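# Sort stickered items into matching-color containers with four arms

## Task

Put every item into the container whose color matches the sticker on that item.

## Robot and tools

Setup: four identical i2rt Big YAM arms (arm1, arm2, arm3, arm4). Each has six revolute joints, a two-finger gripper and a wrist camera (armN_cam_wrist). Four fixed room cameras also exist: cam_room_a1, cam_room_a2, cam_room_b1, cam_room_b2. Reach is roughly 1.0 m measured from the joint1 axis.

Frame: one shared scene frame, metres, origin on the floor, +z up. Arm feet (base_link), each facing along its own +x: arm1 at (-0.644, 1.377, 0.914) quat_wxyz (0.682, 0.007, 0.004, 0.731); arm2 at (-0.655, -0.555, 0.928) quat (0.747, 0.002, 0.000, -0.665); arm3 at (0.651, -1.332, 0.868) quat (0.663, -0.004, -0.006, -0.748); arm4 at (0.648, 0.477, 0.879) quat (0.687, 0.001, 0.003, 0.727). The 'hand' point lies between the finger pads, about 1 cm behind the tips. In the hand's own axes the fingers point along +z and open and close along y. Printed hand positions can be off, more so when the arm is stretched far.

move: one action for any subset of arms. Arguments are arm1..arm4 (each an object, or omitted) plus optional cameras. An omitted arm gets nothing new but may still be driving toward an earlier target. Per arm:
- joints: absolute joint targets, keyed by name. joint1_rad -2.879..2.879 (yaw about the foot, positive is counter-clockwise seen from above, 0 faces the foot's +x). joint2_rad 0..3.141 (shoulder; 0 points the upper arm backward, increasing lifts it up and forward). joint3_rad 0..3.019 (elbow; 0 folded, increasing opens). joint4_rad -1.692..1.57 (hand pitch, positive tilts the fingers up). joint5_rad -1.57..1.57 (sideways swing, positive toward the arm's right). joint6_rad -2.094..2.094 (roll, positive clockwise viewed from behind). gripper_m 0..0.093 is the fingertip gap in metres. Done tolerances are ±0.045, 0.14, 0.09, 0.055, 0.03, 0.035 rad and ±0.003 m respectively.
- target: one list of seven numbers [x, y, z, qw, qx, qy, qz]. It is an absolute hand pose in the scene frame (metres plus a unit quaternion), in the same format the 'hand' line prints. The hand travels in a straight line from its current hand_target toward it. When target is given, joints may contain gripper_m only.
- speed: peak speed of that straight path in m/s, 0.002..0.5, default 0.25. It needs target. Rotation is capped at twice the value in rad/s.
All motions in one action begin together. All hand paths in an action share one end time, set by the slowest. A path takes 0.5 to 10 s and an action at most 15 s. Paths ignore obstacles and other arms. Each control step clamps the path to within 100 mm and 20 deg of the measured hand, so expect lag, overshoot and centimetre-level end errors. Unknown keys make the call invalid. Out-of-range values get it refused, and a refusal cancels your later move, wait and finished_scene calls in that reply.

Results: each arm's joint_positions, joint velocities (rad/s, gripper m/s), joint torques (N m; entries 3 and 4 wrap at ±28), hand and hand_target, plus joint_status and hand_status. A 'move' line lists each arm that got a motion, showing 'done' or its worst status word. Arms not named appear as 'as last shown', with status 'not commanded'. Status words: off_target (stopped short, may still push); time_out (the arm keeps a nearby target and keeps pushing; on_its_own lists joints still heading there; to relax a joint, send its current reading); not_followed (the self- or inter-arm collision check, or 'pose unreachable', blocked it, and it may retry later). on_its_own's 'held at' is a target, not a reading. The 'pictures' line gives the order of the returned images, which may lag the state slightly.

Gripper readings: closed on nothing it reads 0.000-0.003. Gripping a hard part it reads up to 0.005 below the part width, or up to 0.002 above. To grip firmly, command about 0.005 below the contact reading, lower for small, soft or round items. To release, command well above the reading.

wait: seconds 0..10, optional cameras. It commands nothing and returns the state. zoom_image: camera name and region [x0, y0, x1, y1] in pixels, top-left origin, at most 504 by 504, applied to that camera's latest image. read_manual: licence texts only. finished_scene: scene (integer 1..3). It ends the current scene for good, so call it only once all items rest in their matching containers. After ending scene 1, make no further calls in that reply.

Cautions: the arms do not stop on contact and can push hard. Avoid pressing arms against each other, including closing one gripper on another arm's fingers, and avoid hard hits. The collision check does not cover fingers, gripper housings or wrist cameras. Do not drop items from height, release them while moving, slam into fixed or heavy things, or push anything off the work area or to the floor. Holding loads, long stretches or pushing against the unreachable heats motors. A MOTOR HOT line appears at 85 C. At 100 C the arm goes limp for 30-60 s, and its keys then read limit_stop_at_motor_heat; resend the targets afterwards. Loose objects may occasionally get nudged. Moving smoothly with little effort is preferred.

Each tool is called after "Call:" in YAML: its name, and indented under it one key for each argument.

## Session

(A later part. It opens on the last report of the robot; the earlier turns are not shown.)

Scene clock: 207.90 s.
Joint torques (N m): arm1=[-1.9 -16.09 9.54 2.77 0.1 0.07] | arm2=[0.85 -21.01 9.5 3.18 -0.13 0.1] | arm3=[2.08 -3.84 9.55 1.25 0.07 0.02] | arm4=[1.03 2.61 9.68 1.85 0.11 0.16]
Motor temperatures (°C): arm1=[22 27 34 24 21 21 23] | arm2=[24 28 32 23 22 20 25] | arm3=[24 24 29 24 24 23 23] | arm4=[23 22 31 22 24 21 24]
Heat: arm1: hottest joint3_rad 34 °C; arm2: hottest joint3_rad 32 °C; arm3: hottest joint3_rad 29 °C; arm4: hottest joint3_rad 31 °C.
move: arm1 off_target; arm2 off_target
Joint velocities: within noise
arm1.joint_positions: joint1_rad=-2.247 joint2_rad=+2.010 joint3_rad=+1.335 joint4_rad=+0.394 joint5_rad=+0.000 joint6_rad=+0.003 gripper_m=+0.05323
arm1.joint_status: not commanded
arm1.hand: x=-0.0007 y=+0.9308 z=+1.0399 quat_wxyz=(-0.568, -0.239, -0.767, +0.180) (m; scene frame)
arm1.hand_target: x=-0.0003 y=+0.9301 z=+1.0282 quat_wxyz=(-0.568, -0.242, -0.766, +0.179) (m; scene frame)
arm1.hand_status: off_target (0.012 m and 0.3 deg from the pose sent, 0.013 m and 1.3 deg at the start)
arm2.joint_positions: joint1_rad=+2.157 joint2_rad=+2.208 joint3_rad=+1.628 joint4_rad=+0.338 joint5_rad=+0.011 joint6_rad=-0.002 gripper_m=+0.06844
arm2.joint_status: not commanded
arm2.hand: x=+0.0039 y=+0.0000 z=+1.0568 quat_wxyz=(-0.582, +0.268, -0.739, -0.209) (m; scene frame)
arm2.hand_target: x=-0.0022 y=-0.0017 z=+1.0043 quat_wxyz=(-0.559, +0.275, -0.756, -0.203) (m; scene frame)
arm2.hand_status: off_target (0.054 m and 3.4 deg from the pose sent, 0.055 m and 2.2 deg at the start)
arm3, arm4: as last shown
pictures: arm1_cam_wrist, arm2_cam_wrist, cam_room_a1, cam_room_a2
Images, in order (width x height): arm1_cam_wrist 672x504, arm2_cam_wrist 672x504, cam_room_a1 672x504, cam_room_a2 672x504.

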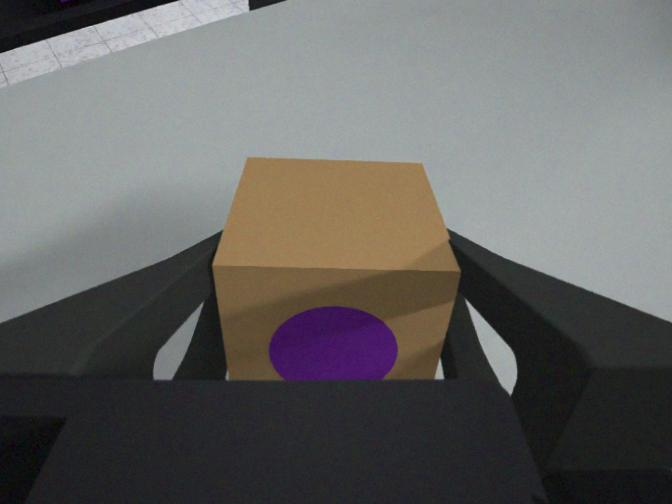

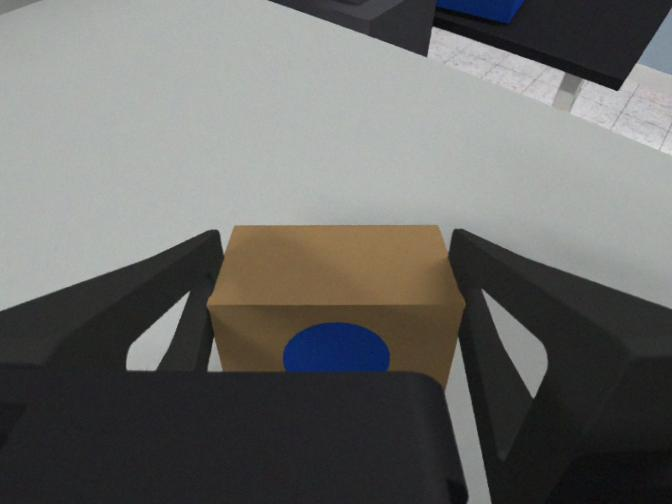

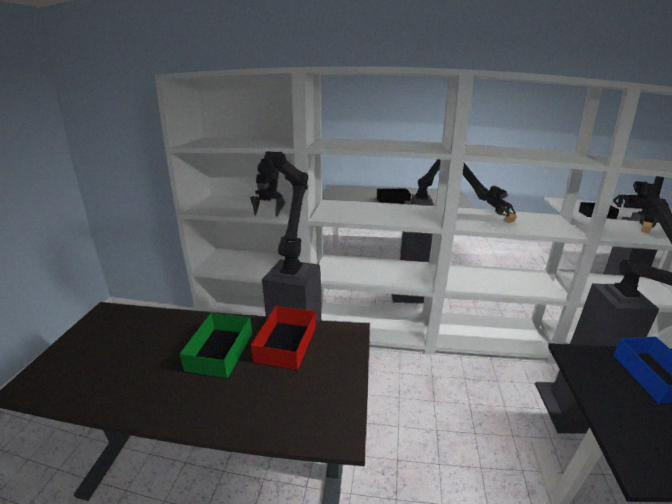

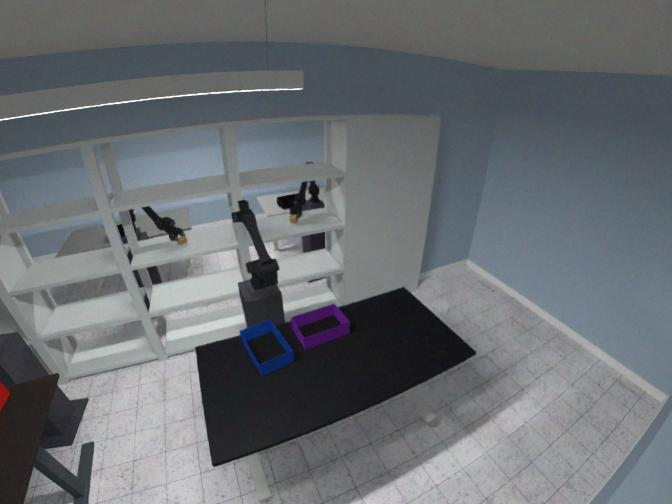

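Call:
move:
  arm1: {"joints":{"gripper_m":0.085}}
  arm2: {"joints":{"gripper_m":0.093}}
  cameras: ["arm1_cam_wrist","arm2_cam_wrist"]

Call:
move:
  arm1: {"target":[-0.31,1.145,1.2,0.568,0.242,0.767,-0.179],"speed":0.25}
  arm2: {"target":[-0.33,-0.28,1.2,0.559,-0.275,0.756,0.203],"speed":0.25}
  cameras: ["arm1_cam_wrist","arm2_cam_wrist"]

Scene clock: 214.87 s.
Joint torques (N m): arm1=[-2.02 -15.79 9.48 2.7 0.08 0.12] | arm2=[0.85 -22.59 9.4 3.12 -0.12 0.1] | arm3=[1.79 -3.96 9.57 1.22 0.07 0.03] | arm4=[1.2 2.67 9.61 1.88 0.12 0.16]
Motor temperatures (°C): arm1=[22 27 33 24 21 21 23] | arm2=[24 28 32 23 22 20 25] | arm3=[24 24 29 24 24 23 23] | arm4=[23 22 31 22 24 21 24]
Heat: arm1: hottest joint3_rad 33 °C; arm2: hottest joint3_rad 32 °C; arm3: hottest joint3_rad 29 °C; arm4: hottest joint3_rad 31 °C.
move: arm1 done; arm2 done
Joint velocities: within noise
arm1.joint_positions: joint1_rad=-2.247 joint2_rad=+2.014 joint3_rad=+1.335 joint4_rad=+0.394 joint5_rad=+0.000 joint6_rad=+0.003 gripper_m=+0.08496
arm1.joint_status: all done
arm1.hand: x=-0.0008 y=+0.9308 z=+1.0367 quat_wxyz=(-0.566, -0.240, -0.768, +0.179) (m; scene frame)
arm1.hand_target: x=-0.0003 y=+0.9301 z=+1.0281 quat_wxyz=(-0.567, -0.242, -0.766, +0.179) (m; scene frame)
arm1.hand_status: not commanded
arm2.joint_positions: joint1_rad=+2.157 joint2_rad=+2.223 joint3_rad=+1.628 joint4_rad=+0.338 joint5_rad=+0.011 joint6_rad=-0.002 gripper_m=+0.09292
arm2.joint_status: all done
arm2.hand: x=+0.0038 y=-0.0001 z=+1.0443 quat_wxyz=(-0.576, +0.270, -0.743, -0.207) (m; scene frame)
arm2.hand_target: x=-0.0022 y=-0.0018 z=+1.0041 quat_wxyz=(-0.559, +0.275, -0.756, -0.203) (m; scene frame)
arm2.hand_status: not commanded
arm3, arm4: as last shown
pictures: arm1_cam_wrist, arm2_cam_wrist
Images, in order (width x height): arm1_cam_wrist 672x504, arm2_cam_wrist 672x504.

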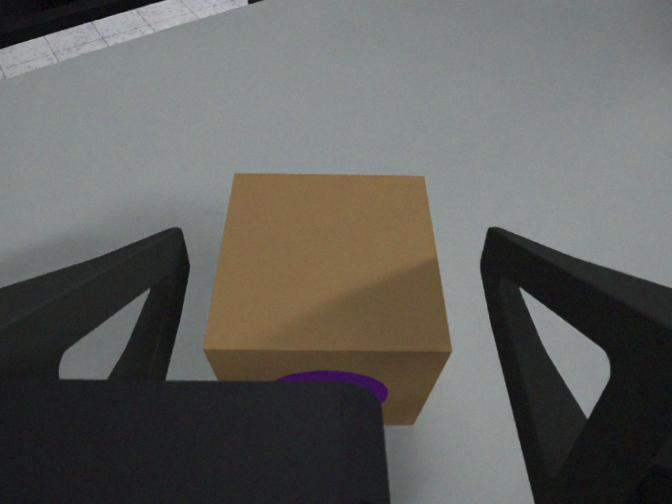

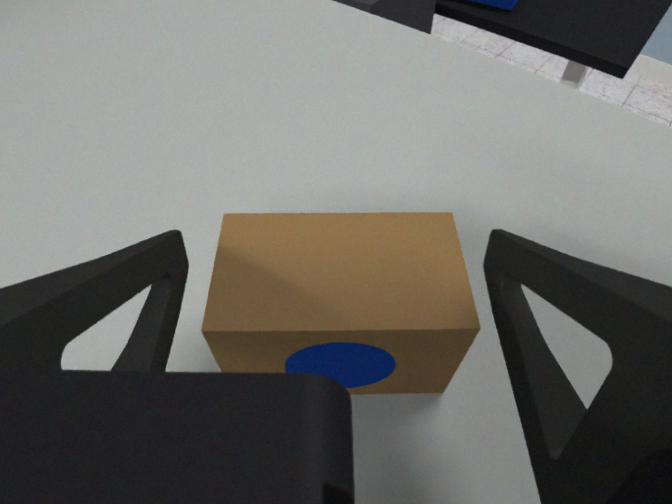

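Scene clock: 217.47 s.
Joint torques (N m): arm1=[-2.61 0.09 12.04 1.21 -0.02 0.01] | arm2=[1.26 -4.42 10.97 2.02 -0.01 0] | arm3=[1.85 -4.07 9.54 1.22 0.06 0.03] | arm4=[1.08 2.37 9.66 1.88 0.1 0.17]
Motor temperatures (°C): arm1=[22 27 33 24 21 21 23] | arm2=[24 28 32 23 22 20 24] | arm3=[24 24 29 24 24 23 23] | arm4=[23 22 31 22 24 21 24]
Heat: arm1: hottest joint3_rad 33 °C; arm2: hottest joint3_rad 32 °C; arm3: hottest joint3_rad 29 °C; arm4: hottest joint3_rad 31 °C.
move: arm1 done; arm2 off_target
Joint velocities: within noise
arm1.joint_positions: joint1_rad=-2.247 joint2_rad=+0.737 joint3_rad=+0.542 joint4_rad=-0.069 joint5_rad=-0.003 joint6_rad=+0.006 gripper_m=+0.08496
arm1.joint_status: not commanded
arm1.hand: x=-0.3096 y=+1.1475 z=+1.2043 quat_wxyz=(-0.574, -0.238, -0.762, +0.180) (m; scene frame)
arm1.hand_target: x=-0.3101 y=+1.1450 z=+1.2000 quat_wxyz=(-0.568, -0.242, -0.766, +0.179) (m; scene frame)
arm1.hand_status: done (0.005 m and 1.0 deg from the pose sent, 0.410 m and 0.4 deg at the start)
arm2.joint_positions: joint1_rad=+2.157 joint2_rad=+0.850 joint3_rad=+0.563 joint4_rad=+0.027 joint5_rad=+0.011 joint6_rad=+0.009 gripper_m=+0.09292
arm2.joint_status: not commanded
arm2.hand: x=-0.3267 y=-0.2807 z=+1.2179 quat_wxyz=(-0.574, +0.266, -0.746, -0.209) (m; scene frame)
arm2.hand_target: x=-0.3302 y=-0.2802 z=+1.2002 quat_wxyz=(-0.559, +0.275, -0.756, -0.203) (m; scene frame)
arm2.hand_status: off_target (0.018 m and 2.5 deg from the pose sent, 0.463 m and 2.6 deg at the start)
arm3, arm4: as last shown
pictures: arm1_cam_wrist, arm2_cam_wrist
Images, in order (width x height): arm1_cam_wrist 672x504, arm2_cam_wrist 672x504.

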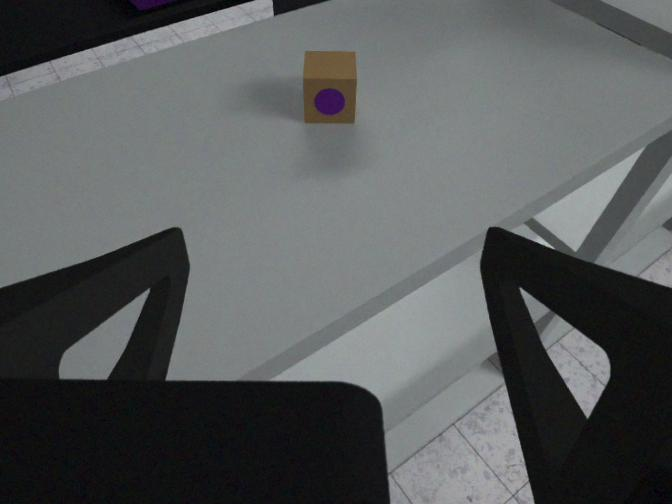

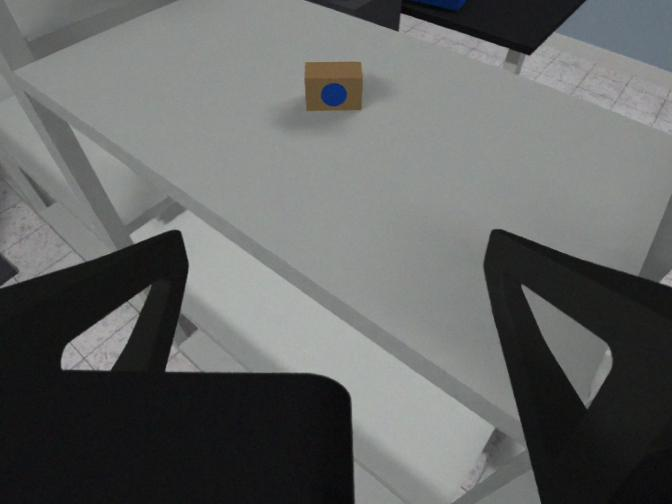

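Call:
move:
  arm4: {"target":[0.3,0.22,1.2,-0.186,-0.764,-0.251,0.565],"speed":0.3}
  cameras: ["arm4_cam_wrist"]

Call:
move:
  arm4: {"target":[0.1,0.072,1.1,-0.186,-0.764,-0.251,0.565],"speed":0.2}
  cameras: ["arm4_cam_wrist"]

Scene clock: 223.77 s.
Joint torques (N m): arm1=[-1.85 0.32 12.07 1.35 -0.04 0.05] | arm2=[1.14 -4.54 10.97 1.98 -0.01 0] | arm3=[1.73 -3.96 9.58 1.28 0.06 0.04] | arm4=[0.85 -5.42 10.45 2.13 -0.03 -0.06]
Motor temperatures (°C): arm1=[22 27 34 24 21 21 22] | arm2=[24 27 32 23 22 20 24] | arm3=[24 24 29 24 24 23 23] | arm4=[23 22 31 22 24 21 24]
Heat: arm1: hottest joint3_rad 34 °C; arm2: hottest joint3_rad 32 °C; arm3: hottest joint3_rad 29 °C; arm4: hottest joint3_rad 31 °C.
move: arm4 off_target
Joint velocities: within noise
arm1, arm2: as last shown
arm3.joint_positions: joint1_rad=+1.651 joint2_rad=+0.902 joint3_rad=+1.388 joint4_rad=-1.506 joint5_rad=-0.001 joint6_rad=-0.008 gripper_m=+0.09398
arm3.joint_status: not commanded
arm3.hand: x=+0.9582 y=-1.3384 z=+1.3046 quat_wxyz=(-0.272, -0.014, -0.962, +0.013) (m; scene frame)
arm3.hand_target: x=+0.9590 y=-1.3357 z=+1.3118 quat_wxyz=(-0.282, -0.013, -0.959, +0.011) (m; scene frame)
arm3.hand_status: not commanded
arm4.joint_positions: joint1_rad=+2.149 joint2_rad=+0.853 joint3_rad=+0.660 joint4_rad=-0.147 joint5_rad=+0.007 joint6_rad=+0.012 gripper_m=+0.09402
arm4.joint_status: not commanded
arm4.hand: x=+0.3000 y=+0.2232 z=+1.1864 quat_wxyz=(+0.182, +0.776, +0.248, -0.551) (m; scene frame)
arm4.hand_target: x=+0.3002 y=+0.2201 z=+1.2000 quat_wxyz=(+0.186, +0.764, +0.251, -0.565) (m; scene frame)
arm4.hand_status: off_target (0.014 m and 2.2 deg from the pose sent, 0.278 m and 31.9 deg at the start)
pictures: arm4_cam_wrist
Images, in order (width x height): arm4_cam_wrist 672x504.

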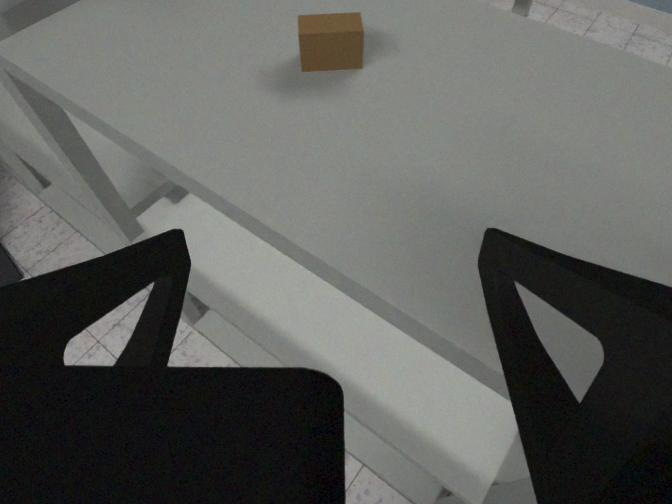

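Scene clock: 225.67 s.
Joint torques (N m): arm1=[-2.32 -0.62 12.08 1.47 -0.06 0.02] | arm2=[1.2 -4.42 11 2.02 -0.01 0] | arm3=[1.9 -3.9 9.54 1.24 0.07 0.02] | arm4=[1.44 -15.74 11.75 2.1 0 -0.02]
Motor temperatures (°C): arm1=[22 26 34 24 21 21 22] | arm2=[24 27 32 23 22 20 24] | arm3=[24 24 29 24 24 23 23] | arm4=[23 22 31 22 24 21 24]
Heat: arm1: hottest joint3_rad 34 °C; arm2: hottest joint3_rad 32 °C; arm3: hottest joint3_rad 29 °C; arm4: hottest joint3_rad 31 °C.
move: arm4 off_target
Joint velocities: within noise
arm1, arm2, arm3: as last shown
arm4.joint_positions: joint1_rad=+2.149 joint2_rad=+1.649 joint3_rad=+1.035 joint4_rad=+0.261 joint5_rad=+0.006 joint6_rad=+0.012 gripper_m=+0.09402
arm4.joint_status: not commanded
arm4.hand: x=+0.1130 y=+0.0854 z=+1.0800 quat_wxyz=(+0.180, +0.780, +0.249, -0.546) (m; scene frame)
arm4.hand_target: x=+0.1015 y=+0.0730 z=+1.1003 quat_wxyz=(+0.186, +0.764, +0.251, -0.565) (m; scene frame)
arm4.hand_status: off_target (0.027 m and 2.9 deg from the pose sent, 0.265 m and 2.2 deg at the start)
pictures: arm4_cam_wrist
Images, in order (width x height): arm4_cam_wrist 672x504.

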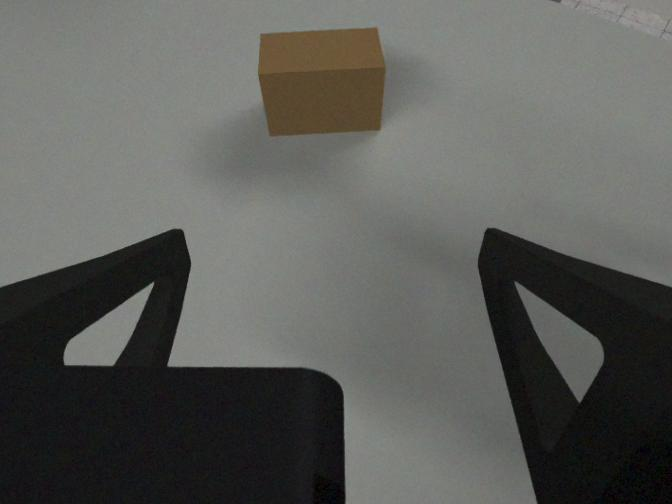

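Call:
move:
  arm4: {"target":[0.0,-0.007,1.065,-0.186,-0.764,-0.251,0.565],"speed":0.12}
  cameras: ["arm4_cam_wrist"]

Scene clock: 230.33 s.
Joint torques (N m): arm1=[-2.96 0.21 12.03 1.43 -0.07 0] | arm2=[1.2 -4.42 10.99 2.02 -0.01 0] | arm3=[1.67 -4.01 9.55 1.21 0.07 0.03] | arm4=[1.61 -20.25 12.27 1.02 0.16 -0.02]
Motor temperatures (°C): arm1=[22 26 34 23 21 21 22] | arm2=[24 27 32 23 22 20 24] | arm3=[24 24 29 24 24 23 23] | arm4=[23 22 32 22 24 21 24]
Heat: arm1: hottest joint3_rad 34 °C; arm2: hottest joint3_rad 32 °C; arm3: hottest joint3_rad 29 °C; arm4: hottest joint3_rad 32 °C.
move: arm4 off_target
Joint velocities: within noise
arm1, arm2, arm3: as last shown
arm4.joint_positions: joint1_rad=+2.150 joint2_rad=+1.971 joint3_rad=+1.424 joint4_rad=+0.234 joint5_rad=+0.006 joint6_rad=+0.012 gripper_m=+0.09402
arm4.joint_status: not commanded
arm4.hand: x=+0.0085 y=+0.0080 z=+1.0610 quat_wxyz=(+0.185, +0.769, +0.246, -0.561) (m; scene frame)
arm4.hand_target: x=+0.0010 y=-0.0063 z=+1.0650 quat_wxyz=(+0.186, +0.764, +0.251, -0.565) (m; scene frame)
arm4.hand_status: off_target (0.018 m and 1.0 deg from the pose sent, 0.147 m and 3.0 deg at the start)
pictures: arm4_cam_wrist
Images, in order (width x height): arm4_cam_wrist 672x504.

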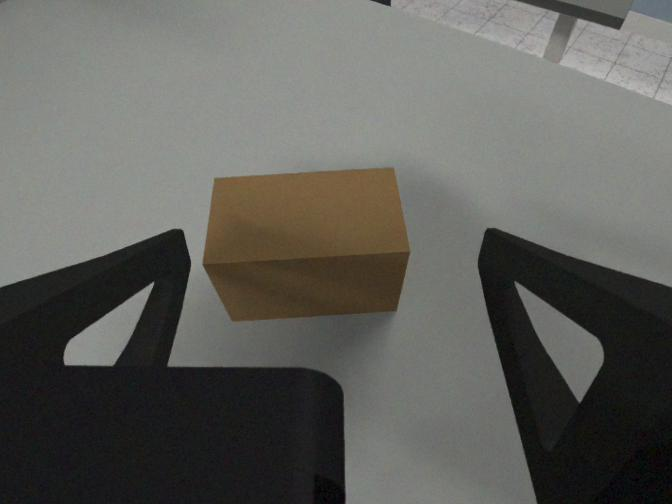

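Call:
move:
  arm4: {"target":[-0.002,-0.02,1.033,-0.186,-0.764,-0.251,0.565],"speed":0.1}
  cameras: ["arm4_cam_wrist"]

Call:
move:
  arm4: {"joints":{"gripper_m":0.045}}
  cameras: ["arm4_cam_wrist"]

Scene clock: 235.63 s.
Joint torques (N m): arm1=[-2.08 -0.03 12.08 1.39 -0.04 0.01] | arm2=[1.26 -4.42 11 1.99 -0.01 0.01] | arm3=[1.96 -4.07 9.57 1.22 0.07 0.03] | arm4=[1.44 -21.66 11.89 2.04 0.22 0.04]
Motor temperatures (°C): arm1=[22 26 34 23 21 21 22] | arm2=[24 27 32 23 22 20 24] | arm3=[24 24 29 24 24 23 23] | arm4=[23 23 33 22 24 21 24]
Heat: arm1: hottest joint3_rad 34 °C; arm2: hottest joint3_rad 32 °C; arm3: hottest joint3_rad 29 °C; arm4: hottest joint3_rad 33 °C.
move: arm4 off_target
Joint velocities: within noise
arm1, arm2, arm3: as last shown
arm4.joint_positions: joint1_rad=+2.166 joint2_rad=+2.039 joint3_rad=+1.434 joint4_rad=+0.256 joint5_rad=+0.018 joint6_rad=+0.012 gripper_m=+0.09402
arm4.joint_status: not commanded
arm4.hand: x=+0.0096 y=-0.0049 z=+1.0200 quat_wxyz=(+0.181, +0.777, +0.252, -0.547) (m; scene frame)
arm4.hand_target: x=-0.0005 y=-0.0189 z=+1.0332 quat_wxyz=(+0.186, +0.764, +0.251, -0.565) (m; scene frame)
arm4.hand_status: off_target (0.023 m and 2.6 deg from the pose sent, 0.041 m and 1.0 deg at the start)
pictures: arm4_cam_wrist
Images, in order (width x height): arm4_cam_wrist 672x504.

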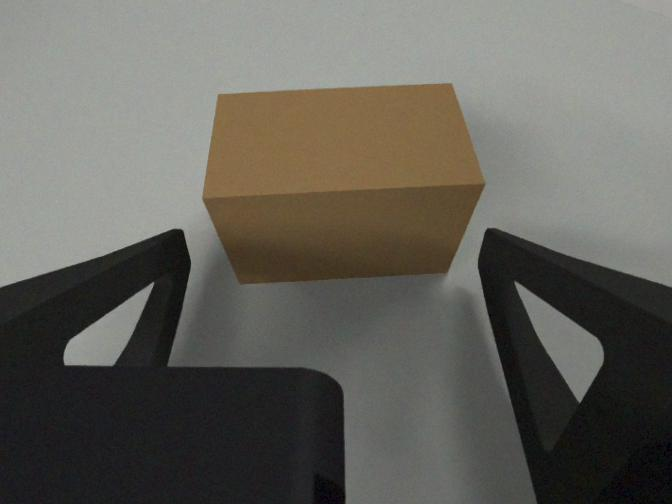

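Scene clock: 236.23 s.
Joint torques (N m): arm1=[-1.96 0.03 12.08 1.47 -0.05 -0.03] | arm2=[1.26 -4.48 10.99 1.99 0 0] | arm3=[1.85 -4.07 9.59 1.26 0.07 0.03] | arm4=[1.44 -21.6 11.78 2.11 0.2 -0.02]
Motor temperatures (°C): arm1=[22 26 34 23 21 21 22] | arm2=[24 27 32 23 22 20 24] | arm3=[24 24 29 24 24 23 23] | arm4=[23 23 33 22 24 21 24]
Heat: arm1: hottest joint3_rad 34 °C; arm2: hottest joint3_rad 32 °C; arm3: hottest joint3_rad 29 °C; arm4: hottest joint3_rad 33 °C.
move: arm4 off_target
Joint velocities: within noise
arm1, arm2, arm3: as last shown
arm4.joint_positions: joint1_rad=+2.166 joint2_rad=+2.039 joint3_rad=+1.434 joint4_rad=+0.256 joint5_rad=+0.019 joint6_rad=+0.012 gripper_m=+0.06709
arm4.joint_status: gripper_m off_target (ended at +0.06711, target +0.04500)
arm4.hand: x=+0.0095 y=-0.0048 z=+1.0200 quat_wxyz=(+0.180, +0.777, +0.252, -0.548) (m; scene frame)
arm4.hand_target: x=-0.0005 y=-0.0189 z=+1.0332 quat_wxyz=(+0.186, +0.764, +0.251, -0.565) (m; scene frame)
arm4.hand_status: not commanded
pictures: arm4_cam_wrist
Images, in order (width x height): arm4_cam_wrist 672x504.

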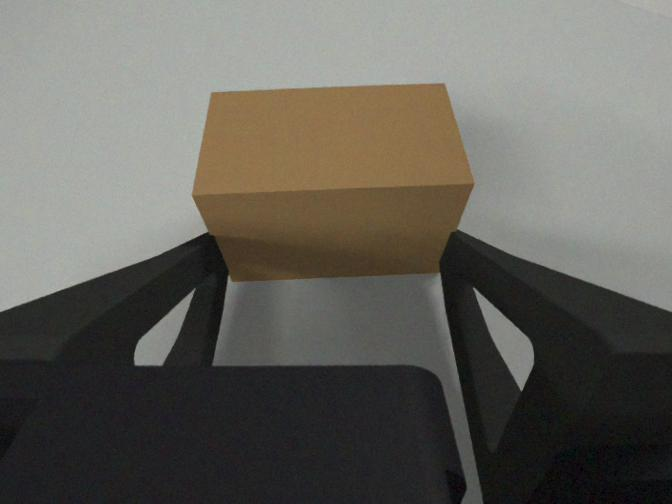

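Call:
move:
  arm4: {"joints":{"gripper_m":0.093}}
  cameras: []

Call:
move:
  arm4: {"target":[-0.022,-0.032,1.053,-0.186,-0.764,-0.251,0.565],"speed":0.1}
  cameras: ["arm4_cam_wrist"]

Call:
move:
  arm4: {"joints":{"gripper_m":0.045}}
  cameras: ["arm4_cam_wrist"]

Scene clock: 242.10 s.
Joint torques (N m): arm1=[-1.9 0.21 12.11 1.47 -0.02 0.01] | arm2=[1.26 -4.54 10.99 2.03 -0.01 0] | arm3=[1.79 -3.84 9.55 1.26 0.07 0.02] | arm4=[1.9 -21.25 11.79 2.03 0.19 0.01]
Motor temperatures (°C): arm1=[22 26 34 23 21 21 22] | arm2=[24 27 32 23 22 20 24] | arm3=[24 24 29 24 24 23 23] | arm4=[23 23 33 22 24 21 25]
Heat: arm1: hottest joint3_rad 34 °C; arm2: hottest joint3_rad 32 °C; arm3: hottest joint3_rad 29 °C; arm4: hottest joint3_rad 33 °C.
move: arm4 done
Joint velocities: within noise
arm1, arm2, arm3: as last shown
arm4.joint_positions: joint1_rad=+2.166 joint2_rad=+2.039 joint3_rad=+1.434 joint4_rad=+0.256 joint5_rad=+0.019 joint6_rad=+0.012 gripper_m=+0.09292
arm4.joint_status: all done
arm4.hand: x=+0.0095 y=-0.0048 z=+1.0200 quat_wxyz=(+0.180, +0.777, +0.252, -0.548) (m; scene frame)
arm4.hand_target: x=-0.0005 y=-0.0189 z=+1.0332 quat_wxyz=(+0.186, +0.764, +0.251, -0.565) (m; scene frame)
arm4.hand_status: not commanded
pictures: none
No camera images: "cameras" was empty.

Scene clock: 243.37 s.
Joint torques (N m): arm1=[-2.02 0.15 12.04 1.44 -0.05 0.03] | arm2=[1.26 -4.42 11 2.02 -0.02 0] | arm3=[1.79 -3.84 9.58 1.24 0.08 0.03] | arm4=[1.2 -20.95 12.08 1.11 0.06 -0.02]
Motor temperatures (°C): arm1=[22 26 34 23 21 21 22] | arm2=[24 27 32 23 22 20 24] | arm3=[24 24 29 24 24 23 23] | arm4=[23 23 33 22 24 21 25]
Heat: arm1: hottest joint3_rad 34 °C; arm2: hottest joint3_rad 32 °C; arm3: hottest joint3_rad 29 °C; arm4: hottest joint3_rad 33 °C.
move: arm4 off_target
Joint velocities: within noise
arm1, arm2, arm3: as last shown
arm4.joint_positions: joint1_rad=+2.166 joint2_rad=+2.056 joint3_rad=+1.546 joint4_rad=+0.207 joint5_rad=+0.019 joint6_rad=+0.012 gripper_m=+0.09292
arm4.joint_status: not commanded
arm4.hand: x=-0.0125 y=-0.0216 z=+1.0569 quat_wxyz=(+0.186, +0.765, +0.247, -0.565) (m; scene frame)
arm4.hand_target: x=-0.0212 y=-0.0314 z=+1.0529 quat_wxyz=(+0.186, +0.764, +0.251, -0.565) (m; scene frame)
arm4.hand_status: off_target (0.015 m and 0.4 deg from the pose sent, 0.053 m and 2.6 deg at the start)
pictures: arm4_cam_wrist
Images, in order (width x height): arm4_cam_wrist 672x504.

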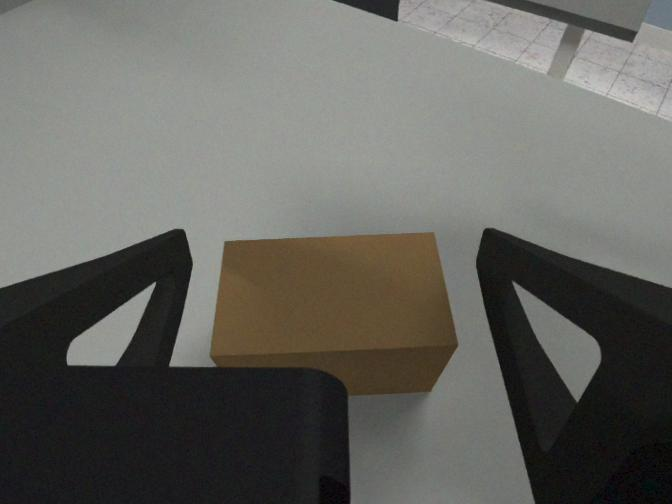

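Scene clock: 243.97 s.
Joint torques (N m): arm1=[-2.61 0.44 12.12 1.54 -0.03 0.06] | arm2=[1.2 -4.31 10.97 2.02 -0.01 0] | arm3=[1.85 -3.96 9.58 1.26 0.07 0.03] | arm4=[1.14 -21.13 11.96 1.05 0.04 -0.01]
Motor temperatures (°C): arm1=[22 26 34 23 21 21 22] | arm2=[24 27 32 23 22 20 24] | arm3=[24 24 29 24 24 23 23] | arm4=[23 23 33 22 24 21 25]
Heat: arm1: hottest joint3_rad 34 °C; arm2: hottest joint3_rad 32 °C; arm3: hottest joint3_rad 29 °C; arm4: hottest joint3_rad 33 °C.
move: arm4 off_target
Joint velocities: within noise
arm1.joint_positions: joint1_rad=-2.247 joint2_rad=+0.737 joint3_rad=+0.542 joint4_rad=-0.069 joint5_rad=-0.003 joint6_rad=+0.006 gripper_m=+0.08496
arm1.joint_status: not commanded
arm1.hand: x=-0.3096 y=+1.1475 z=+1.2043 quat_wxyz=(-0.574, -0.238, -0.762, +0.180) (m; scene frame)
arm1.hand_target: x=-0.3101 y=+1.1450 z=+1.2000 quat_wxyz=(-0.568, -0.242, -0.766, +0.179) (m; scene frame)
arm1.hand_status: not commanded
arm2.joint_positions: joint1_rad=+2.157 joint2_rad=+0.850 joint3_rad=+0.563 joint4_rad=+0.027 joint5_rad=+0.011 joint6_rad=+0.009 gripper_m=+0.09292
arm2.joint_status: not commanded
arm2.hand: x=-0.3267 y=-0.2807 z=+1.2179 quat_wxyz=(-0.574, +0.266, -0.746, -0.209) (m; scene frame)
arm2.hand_target: x=-0.3302 y=-0.2802 z=+1.2002 quat_wxyz=(-0.559, +0.275, -0.756, -0.203) (m; scene frame)
arm2.hand_status: not commanded
arm3: as last shown
arm4.joint_positions: joint1_rad=+2.166 joint2_rad=+2.056 joint3_rad=+1.547 joint4_rad=+0.207 joint5_rad=+0.019 joint6_rad=+0.013 gripper_m=+0.06708
arm4.joint_status: gripper_m off_target (ended at +0.06711, target +0.04500)
arm4.hand: x=-0.0128 y=-0.0218 z=+1.0575 quat_wxyz=(+0.187, +0.765, +0.247, -0.565) (m; scene frame)
arm4.hand_target: x=-0.0211 y=-0.0313 z=+1.0528 quat_wxyz=(+0.186, +0.764, +0.251, -0.565) (m; scene frame)
arm4.hand_status: not commanded
pictures: arm4_cam_wrist
Images, in order (width x height): arm4_cam_wrist 672x504.

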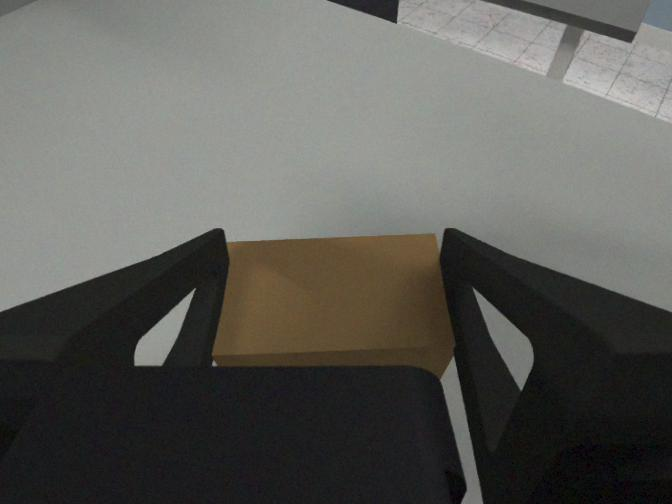

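Call:
move:
  arm4: {"target":[0.3,0.215,1.2,-0.186,-0.764,-0.251,0.565],"speed":0.3}
  cameras: []

Call:
move:
  arm4: {"joints":{"joint2_rad":0.45,"joint3_rad":1.0,"joint4_rad":-0.75}}
  cameras: []

Call:
move:
  arm4: {"joints":{"joint1_rad":-1.65,"joint2_rad":0.9,"joint3_rad":1.2,"joint4_rad":-1.5}}
  cameras: ["arm4_cam_wrist"]

Call:
move:
  arm4: {"target":[1.15,0.38,0.95,0,0,1,0],"speed":0.35}
  cameras: ["arm4_cam_wrist","cam_room_a2"]

Scene clock: 257.37 s.
Joint torques (N m): arm1=[-2.43 -0.5 12.05 1.46 -0.06 0.01] | arm2=[1.2 -4.54 11 1.98 -0.01 0.01] | arm3=[1.9 -3.72 9.52 1.24 0.06 0.02] | arm4=[1.08 -3.55 9.63 1.2 0.05 -0.04]
Motor temperatures (°C): arm1=[22 25 34 23 21 21 22] | arm2=[24 26 32 22 22 20 24] | arm3=[24 24 29 24 24 23 23] | arm4=[23 25 34 22 24 21 25]
Heat: arm1: hottest joint3_rad 34 °C; arm2: hottest joint3_rad 32 °C; arm3: hottest joint3_rad 29 °C; arm4: hottest joint3_rad 34 °C.
move: arm4 done
Joint velocities: within noise
arm1, arm2: as last shown
arm3.joint_positions: joint1_rad=+1.651 joint2_rad=+0.902 joint3_rad=+1.388 joint4_rad=-1.506 joint5_rad=-0.001 joint6_rad=-0.008 gripper_m=+0.09398
arm3.joint_status: not commanded
arm3.hand: x=+0.9582 y=-1.3384 z=+1.3046 quat_wxyz=(-0.272, -0.014, -0.962, +0.013) (m; scene frame)
arm3.hand_target: x=+0.9590 y=-1.3357 z=+1.3118 quat_wxyz=(-0.282, -0.013, -0.959, +0.011) (m; scene frame)
arm3.hand_status: not commanded
arm4.joint_positions: joint1_rad=+2.166 joint2_rad=+0.844 joint3_rad=+0.677 joint4_rad=-0.113 joint5_rad=+0.019 joint6_rad=+0.013 gripper_m=+0.06709
arm4.joint_status: not commanded
arm4.hand: x=+0.3005 y=+0.2171 z=+1.2082 quat_wxyz=(+0.190, +0.758, +0.245, -0.573) (m; scene frame)
arm4.hand_target: x=+0.3001 y=+0.2151 z=+1.2001 quat_wxyz=(+0.186, +0.764, +0.251, -0.565) (m; scene frame)
arm4.hand_status: done (0.009 m and 1.4 deg from the pose sent, 0.417 m and 0.5 deg at the start)
pictures: none
No camera images: "cameras" was empty.

Scene clock: 258.73 s.
Joint torques (N m): arm1=[-2.08 0.62 12.05 1.31 -0.01 0.02] | arm2=[1.2 -4.42 10.99 2.02 -0.01 0] | arm3=[1.79 -3.9 9.58 1.25 0.07 0.02] | arm4=[1.08 1.67 8.57 1.22 0.05 -0.02]
Motor temperatures (°C): arm1=[22 25 34 23 21 21 22] | arm2=[24 26 32 22 22 20 24] | arm3=[24 24 29 24 24 23 23] | arm4=[23 25 34 22 24 21 25]
Heat: arm1: hottest joint3_rad 34 °C; arm2: hottest joint3_rad 32 °C; arm3: hottest joint3_rad 29 °C; arm4: hottest joint3_rad 34 °C.
move: arm4 done
Joint velocities: within noise
arm1, arm2, arm3: as last shown
arm4.joint_positions: joint1_rad=+2.166 joint2_rad=+0.451 joint3_rad=+1.001 joint4_rad=-0.741 joint5_rad=+0.019 joint6_rad=+0.013 gripper_m=+0.06709
arm4.joint_status: all done
arm4.hand: x=+0.4255 y=+0.3124 z=+1.3900 quat_wxyz=(+0.201, +0.732, +0.236, -0.606) (m; scene frame)
arm4.hand_target: x=+0.4266 y=+0.3121 z=+1.3875 quat_wxyz=(+0.199, +0.734, +0.240, -0.603) (m; scene frame)
arm4.hand_status: not commanded
pictures: none
No camera images: "cameras" was empty.

Scene clock: 261.33 s.
Joint torques (N m): arm1=[-2.02 0.09 12.01 1.47 -0.03 0] | arm2=[1.08 -4.6 11 1.99 -0.01 0] | arm3=[1.67 -3.9 9.54 1.22 0.08 0.04] | arm4=[0.56 -6.07 10.61 0.12 0 -0.03]
Motor temperatures (°C): arm1=[22 25 34 23 21 21 22] | arm2=[24 26 32 22 22 20 23] | arm3=[24 24 29 24 24 23 23] | arm4=[23 24 35 22 24 21 26]
Heat: arm1: hottest joint3_rad 34 °C; arm2: hottest joint3_rad 32 °C; arm3: hottest joint3_rad 29 °C; arm4: hottest joint3_rad 35 °C.
move: arm4 done
Joint velocities: within noise
arm1, arm2, arm3: as last shown
arm4.joint_positions: joint1_rad=-1.647 joint2_rad=+0.914 joint3_rad=+1.174 joint4_rad=-1.489 joint5_rad=+0.021 joint6_rad=+0.013 gripper_m=+0.06718
arm4.joint_status: all done
arm4.hand: x=+0.9459 y=+0.4684 z=+1.2140 quat_wxyz=(-0.167, -0.018, -0.986, +0.013) (m; scene frame)
arm4.hand_target: x=+0.9438 y=+0.4683 z=+1.2289 quat_wxyz=(-0.182, -0.016, -0.983, +0.012) (m; scene frame)
arm4.hand_status: not commanded
pictures: arm4_cam_wrist
Images, in order (width x height): arm4_cam_wrist 672x504.

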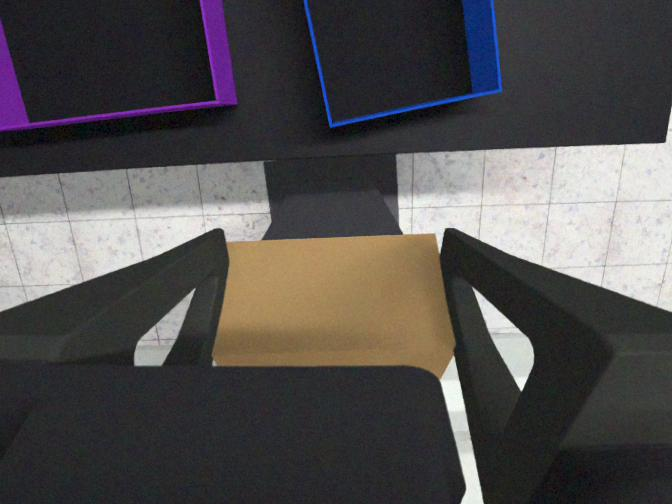

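Scene clock: 263.10 s.
Joint torques (N m): arm1=[-2.2 0.38 12.16 1.43 -0.08 0.04] | arm2=[1.2 -4.54 10.97 2 0 0] | arm3=[1.9 -4.07 9.55 1.31 0.06 0.03] | arm4=[0.21 -17.85 10.58 0.06 0.19 -0.1]
Motor temperatures (°C): arm1=[22 25 34 23 21 21 22] | arm2=[24 26 32 22 22 20 23] | arm3=[24 24 29 24 24 23 23] | arm4=[23 24 35 22 24 21 26]
Heat: arm1: hottest joint3_rad 34 °C; arm2: hottest joint3_rad 32 °C; arm3: hottest joint3_rad 29 °C; arm4: hottest joint3_rad 35 °C.
move: arm4 off_target
Joint velocities: within noise
arm1, arm2, arm3: as last shown
arm4.joint_positions: joint1_rad=-1.813 joint2_rad=+1.777 joint3_rad=+1.278 joint4_rad=-1.119 joint5_rad=-0.007 joint6_rad=-0.178 gripper_m=+0.06718
arm4.joint_status: not commanded
arm4.hand: x=+1.1296 y=+0.3878 z=+0.9341 quat_wxyz=(+0.025, -0.004, -1.000, -0.006) (m; scene frame)
arm4.hand_target: x=+1.1490 y=+0.3802 z=+0.9504 quat_wxyz=(+0.000, +0.000, -1.000, +0.000) (m; scene frame)
arm4.hand_status: off_target (0.027 m and 2.9 deg from the pose sent, 0.345 m and 19.4 deg at the start)
pictures: arm4_cam_wrist, cam_room_a2
Images, in order (width x height): arm4_cam_wrist 672x504, cam_room_a2 672x504.

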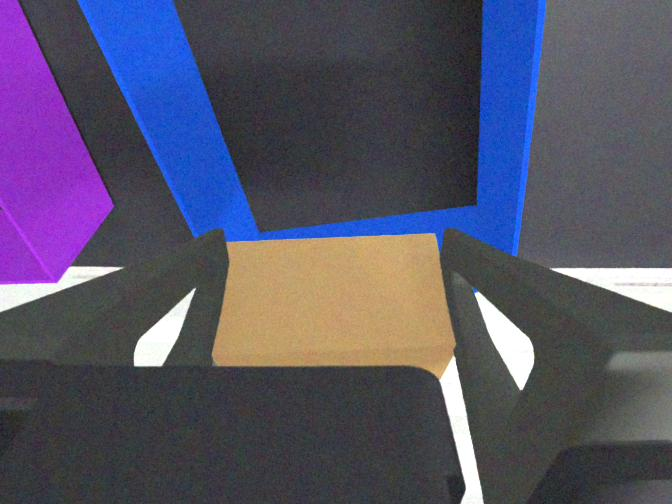

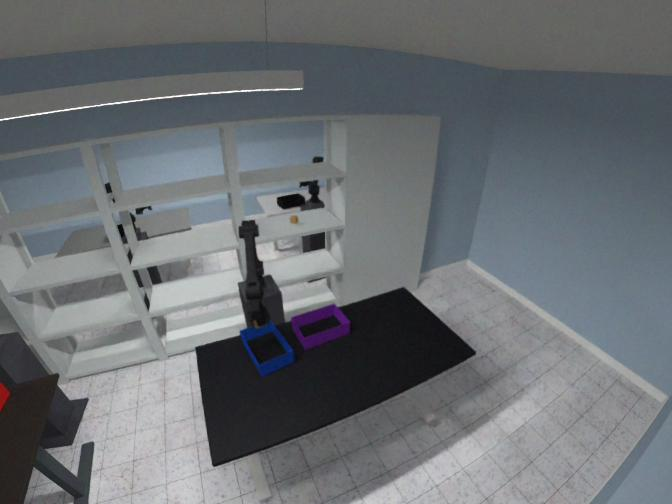

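Call:
move:
  arm4: {"target":[1.155,0.37,0.81,0,0,1,0],"speed":0.25}
  cameras: ["arm4_cam_wrist"]

Call:
move:
  arm4: {"target":[1.155,0.37,0.765,0,0,1,0],"speed":0.1}
  cameras: ["arm4_cam_wrist"]

Scene clock: 271.33 s.
Joint torques (N m): arm1=[-1.61 -0.15 12.18 1.32 -0.04 0.04] | arm2=[1.2 -4.37 10.96 1.99 -0.01 -0.01] | arm3=[1.73 -3.9 9.54 1.24 0.08 0.03] | arm4=[0.5 -19.49 6.52 0.29 0.14 -0.05]
Motor temperatures (°C): arm1=[22 25 35 23 21 21 22] | arm2=[24 26 32 22 22 20 23] | arm3=[24 24 29 24 24 23 23] | arm4=[23 24 35 22 24 21 26]
Heat: arm1: hottest joint3_rad 35 °C; arm2: hottest joint3_rad 32 °C; arm3: hottest joint3_rad 29 °C; arm4: hottest joint3_rad 35 °C.
move: arm4 done
Joint velocities: within noise
arm1, arm2, arm3: as last shown
arm4.joint_positions: joint1_rad=-1.828 joint2_rad=+2.004 joint3_rad=+1.231 joint4_rad=-0.812 joint5_rad=-0.007 joint6_rad=-0.194 gripper_m=+0.06718
arm4.joint_status: not commanded
arm4.hand: x=+1.1496 y=+0.3756 z=+0.8081 quat_wxyz=(+0.009, -0.003, -1.000, -0.003) (m; scene frame)
arm4.hand_target: x=+1.1549 y=+0.3700 z=+0.8101 quat_wxyz=(+0.000, +0.000, -1.000, +0.000) (m; scene frame)
arm4.hand_status: done (0.008 m and 1.1 deg from the pose sent, 0.128 m and 2.9 deg at the start)
pictures: arm4_cam_wrist
Images, in order (width x height): arm4_cam_wrist 672x504.

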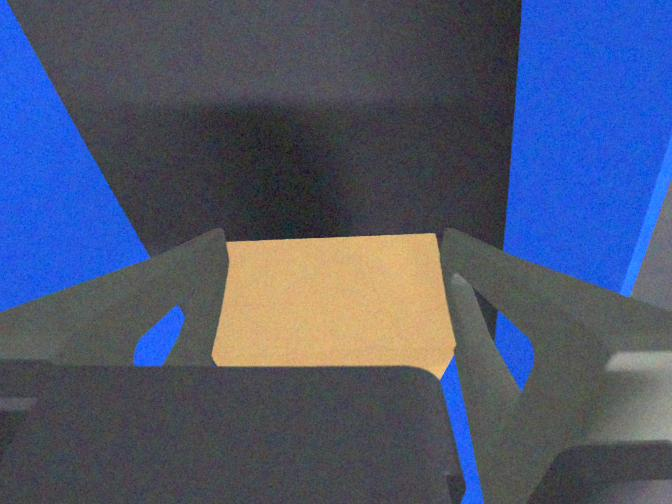

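Scene clock: 272.43 s.
Joint torques (N m): arm1=[-2.37 -0.62 11.93 1.37 -0.07 0.06] | arm2=[1.2 -4.37 10.99 1.99 -0.01 -0.01] | arm3=[1.85 -3.9 9.55 1.22 0.07 0.03] | arm4=[0.15 -18.32 5.46 0.42 0.16 -0.08]
Motor temperatures (°C): arm1=[22 25 35 23 21 21 22] | arm2=[24 26 32 22 22 20 23] | arm3=[24 24 29 24 24 23 23] | arm4=[23 24 35 22 24 21 26]
Heat: arm1: hottest joint3_rad 35 °C; arm2: hottest joint3_rad 32 °C; arm3: hottest joint3_rad 29 °C; arm4: hottest joint3_rad 35 °C.
move: arm4 off_target
Joint velocities: within noise
arm1, arm2, arm3: as last shown
arm4.joint_positions: joint1_rad=-1.828 joint2_rad=+2.071 joint3_rad=+1.231 joint4_rad=-0.718 joint5_rad=-0.007 joint6_rad=-0.194 gripper_m=+0.06718
arm4.joint_status: not commanded
arm4.hand: x=+1.1581 y=+0.3737 z=+0.7750 quat_wxyz=(-0.005, -0.003, -1.000, +0.000) (m; scene frame)
arm4.hand_target: x=+1.1548 y=+0.3701 z=+0.7652 quat_wxyz=(+0.000, +0.000, -1.000, +0.000) (m; scene frame)
arm4.hand_status: off_target (0.011 m and 0.7 deg from the pose sent, 0.044 m and 1.1 deg at the start)
pictures: arm4_cam_wrist
Images, in order (width x height): arm4_cam_wrist 672x504.

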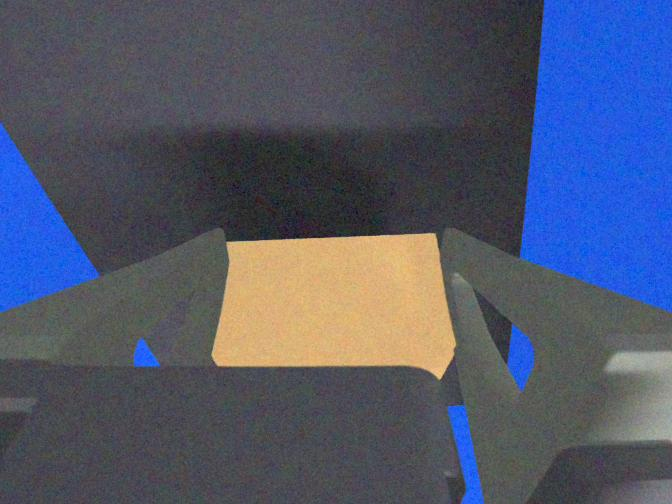

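Call:
move:
  arm4: {"target":[1.155,0.382,0.735,0,0,1,0],"speed":0.1}
  cameras: ["arm4_cam_wrist"]

Call:
move:
  arm4: {"target":[1.155,0.382,0.715,0,0,1,0],"speed":0.1}
  cameras: ["arm4_cam_wrist"]

Scene clock: 276.73 s.
Joint torques (N m): arm1=[-2.96 -0.03 12.1 1.52 -0.03 0.03] | arm2=[1.32 -4.42 10.97 2 -0.01 -0.01] | arm3=[1.73 -3.96 9.54 1.24 0.08 0.03] | arm4=[1.2 -17.32 4.93 0.76 -0.06 0.13]
Motor temperatures (°C): arm1=[22 25 35 23 21 21 22] | arm2=[24 26 32 22 22 20 23] | arm3=[24 24 29 24 24 23 23] | arm4=[23 25 34 22 24 21 26]
Heat: arm1: hottest joint3_rad 35 °C; arm2: hottest joint3_rad 32 °C; arm3: hottest joint3_rad 29 °C; arm4: hottest joint3_rad 34 °C.
move: arm4 off_target
Joint velocities: within noise
arm1, arm2, arm3: as last shown
arm4.joint_positions: joint1_rad=-1.823 joint2_rad=+2.110 joint3_rad=+1.227 joint4_rad=-0.660 joint5_rad=+0.000 joint6_rad=-0.194 gripper_m=+0.06718
arm4.joint_status: not commanded
arm4.hand: x=+1.1613 y=+0.3747 z=+0.7547 quat_wxyz=(-0.012, -0.001, -1.000, +0.004) (m; scene frame)
arm4.hand_target: x=+1.1542 y=+0.3820 z=+0.7356 quat_wxyz=(+0.000, +0.000, -1.000, +0.000) (m; scene frame)
arm4.hand_status: off_target (0.022 m and 1.4 deg from the pose sent, 0.041 m and 0.6 deg at the start)
pictures: arm4_cam_wrist
Images, in order (width x height): arm4_cam_wrist 672x504.

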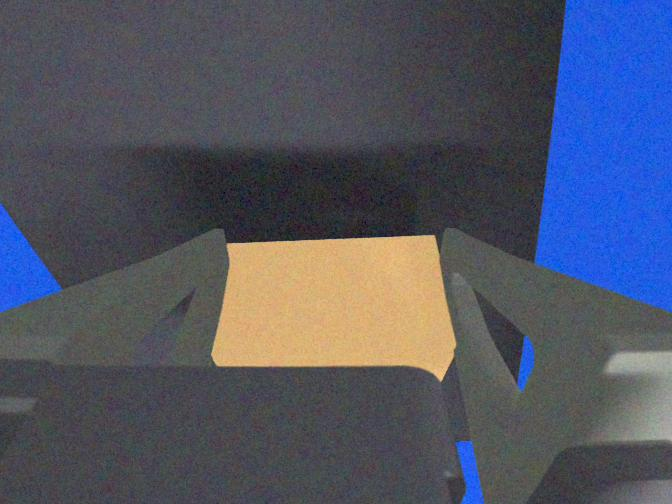

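Scene clock: 277.77 s.
Joint torques (N m): arm1=[-2.26 0.32 12.03 1.37 -0.06 0.01] | arm2=[1.14 -4.48 11 2 -0.02 0.01] | arm3=[1.67 -3.9 9.52 1.25 0.07 0.02] | arm4=[1.49 -15.62 5.07 0.46 -0.13 0.13]
Motor temperatures (°C): arm1=[22 25 35 23 21 21 22] | arm2=[24 26 32 22 22 20 23] | arm3=[24 24 29 24 24 23 23] | arm4=[23 25 34 22 24 21 26]
Heat: arm1: hottest joint3_rad 35 °C; arm2: hottest joint3_rad 32 °C; arm3: hottest joint3_rad 29 °C; arm4: hottest joint3_rad 34 °C.
move: arm4 off_target
Joint velocities: within noise
arm1.joint_positions: joint1_rad=-2.247 joint2_rad=+0.737 joint3_rad=+0.542 joint4_rad=-0.069 joint5_rad=-0.003 joint6_rad=+0.006 gripper_m=+0.08496
arm1.joint_status: not commanded
arm1.hand: x=-0.3096 y=+1.1475 z=+1.2043 quat_wxyz=(-0.574, -0.238, -0.762, +0.180) (m; scene frame)
arm1.hand_target: x=-0.3101 y=+1.1450 z=+1.2000 quat_wxyz=(-0.568, -0.242, -0.766, +0.179) (m; scene frame)
arm1.hand_status: not commanded
arm2.joint_positions: joint1_rad=+2.157 joint2_rad=+0.850 joint3_rad=+0.563 joint4_rad=+0.027 joint5_rad=+0.011 joint6_rad=+0.009 gripper_m=+0.09292
arm2.joint_status: not commanded
arm2.hand: x=-0.3267 y=-0.2807 z=+1.2179 quat_wxyz=(-0.574, +0.266, -0.746, -0.209) (m; scene frame)
arm2.hand_target: x=-0.3302 y=-0.2802 z=+1.2002 quat_wxyz=(-0.559, +0.275, -0.756, -0.203) (m; scene frame)
arm2.hand_status: not commanded
arm3: as last shown
arm4.joint_positions: joint1_rad=-1.820 joint2_rad=+2.132 joint3_rad=+1.227 joint4_rad=-0.616 joint5_rad=+0.001 joint6_rad=-0.194 gripper_m=+0.06540
arm4.joint_status: not commanded
arm4.hand: x=+1.1665 y=+0.3746 z=+0.7441 quat_wxyz=(-0.022, +0.000, -1.000, +0.007) (m; scene frame)
arm4.hand_target: x=+1.1537 y=+0.3820 z=+0.7166 quat_wxyz=(+0.000, +0.000, -1.000, +0.000) (m; scene frame)
arm4.hand_status: off_target (0.032 m and 2.7 deg from the pose sent, 0.041 m and 1.4 deg at the start)
pictures: arm4_cam_wrist
Images, in order (width x height): arm4_cam_wrist 672x504.

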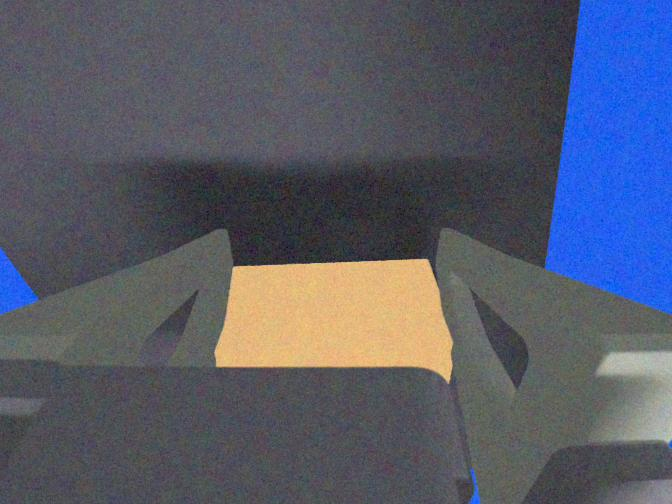

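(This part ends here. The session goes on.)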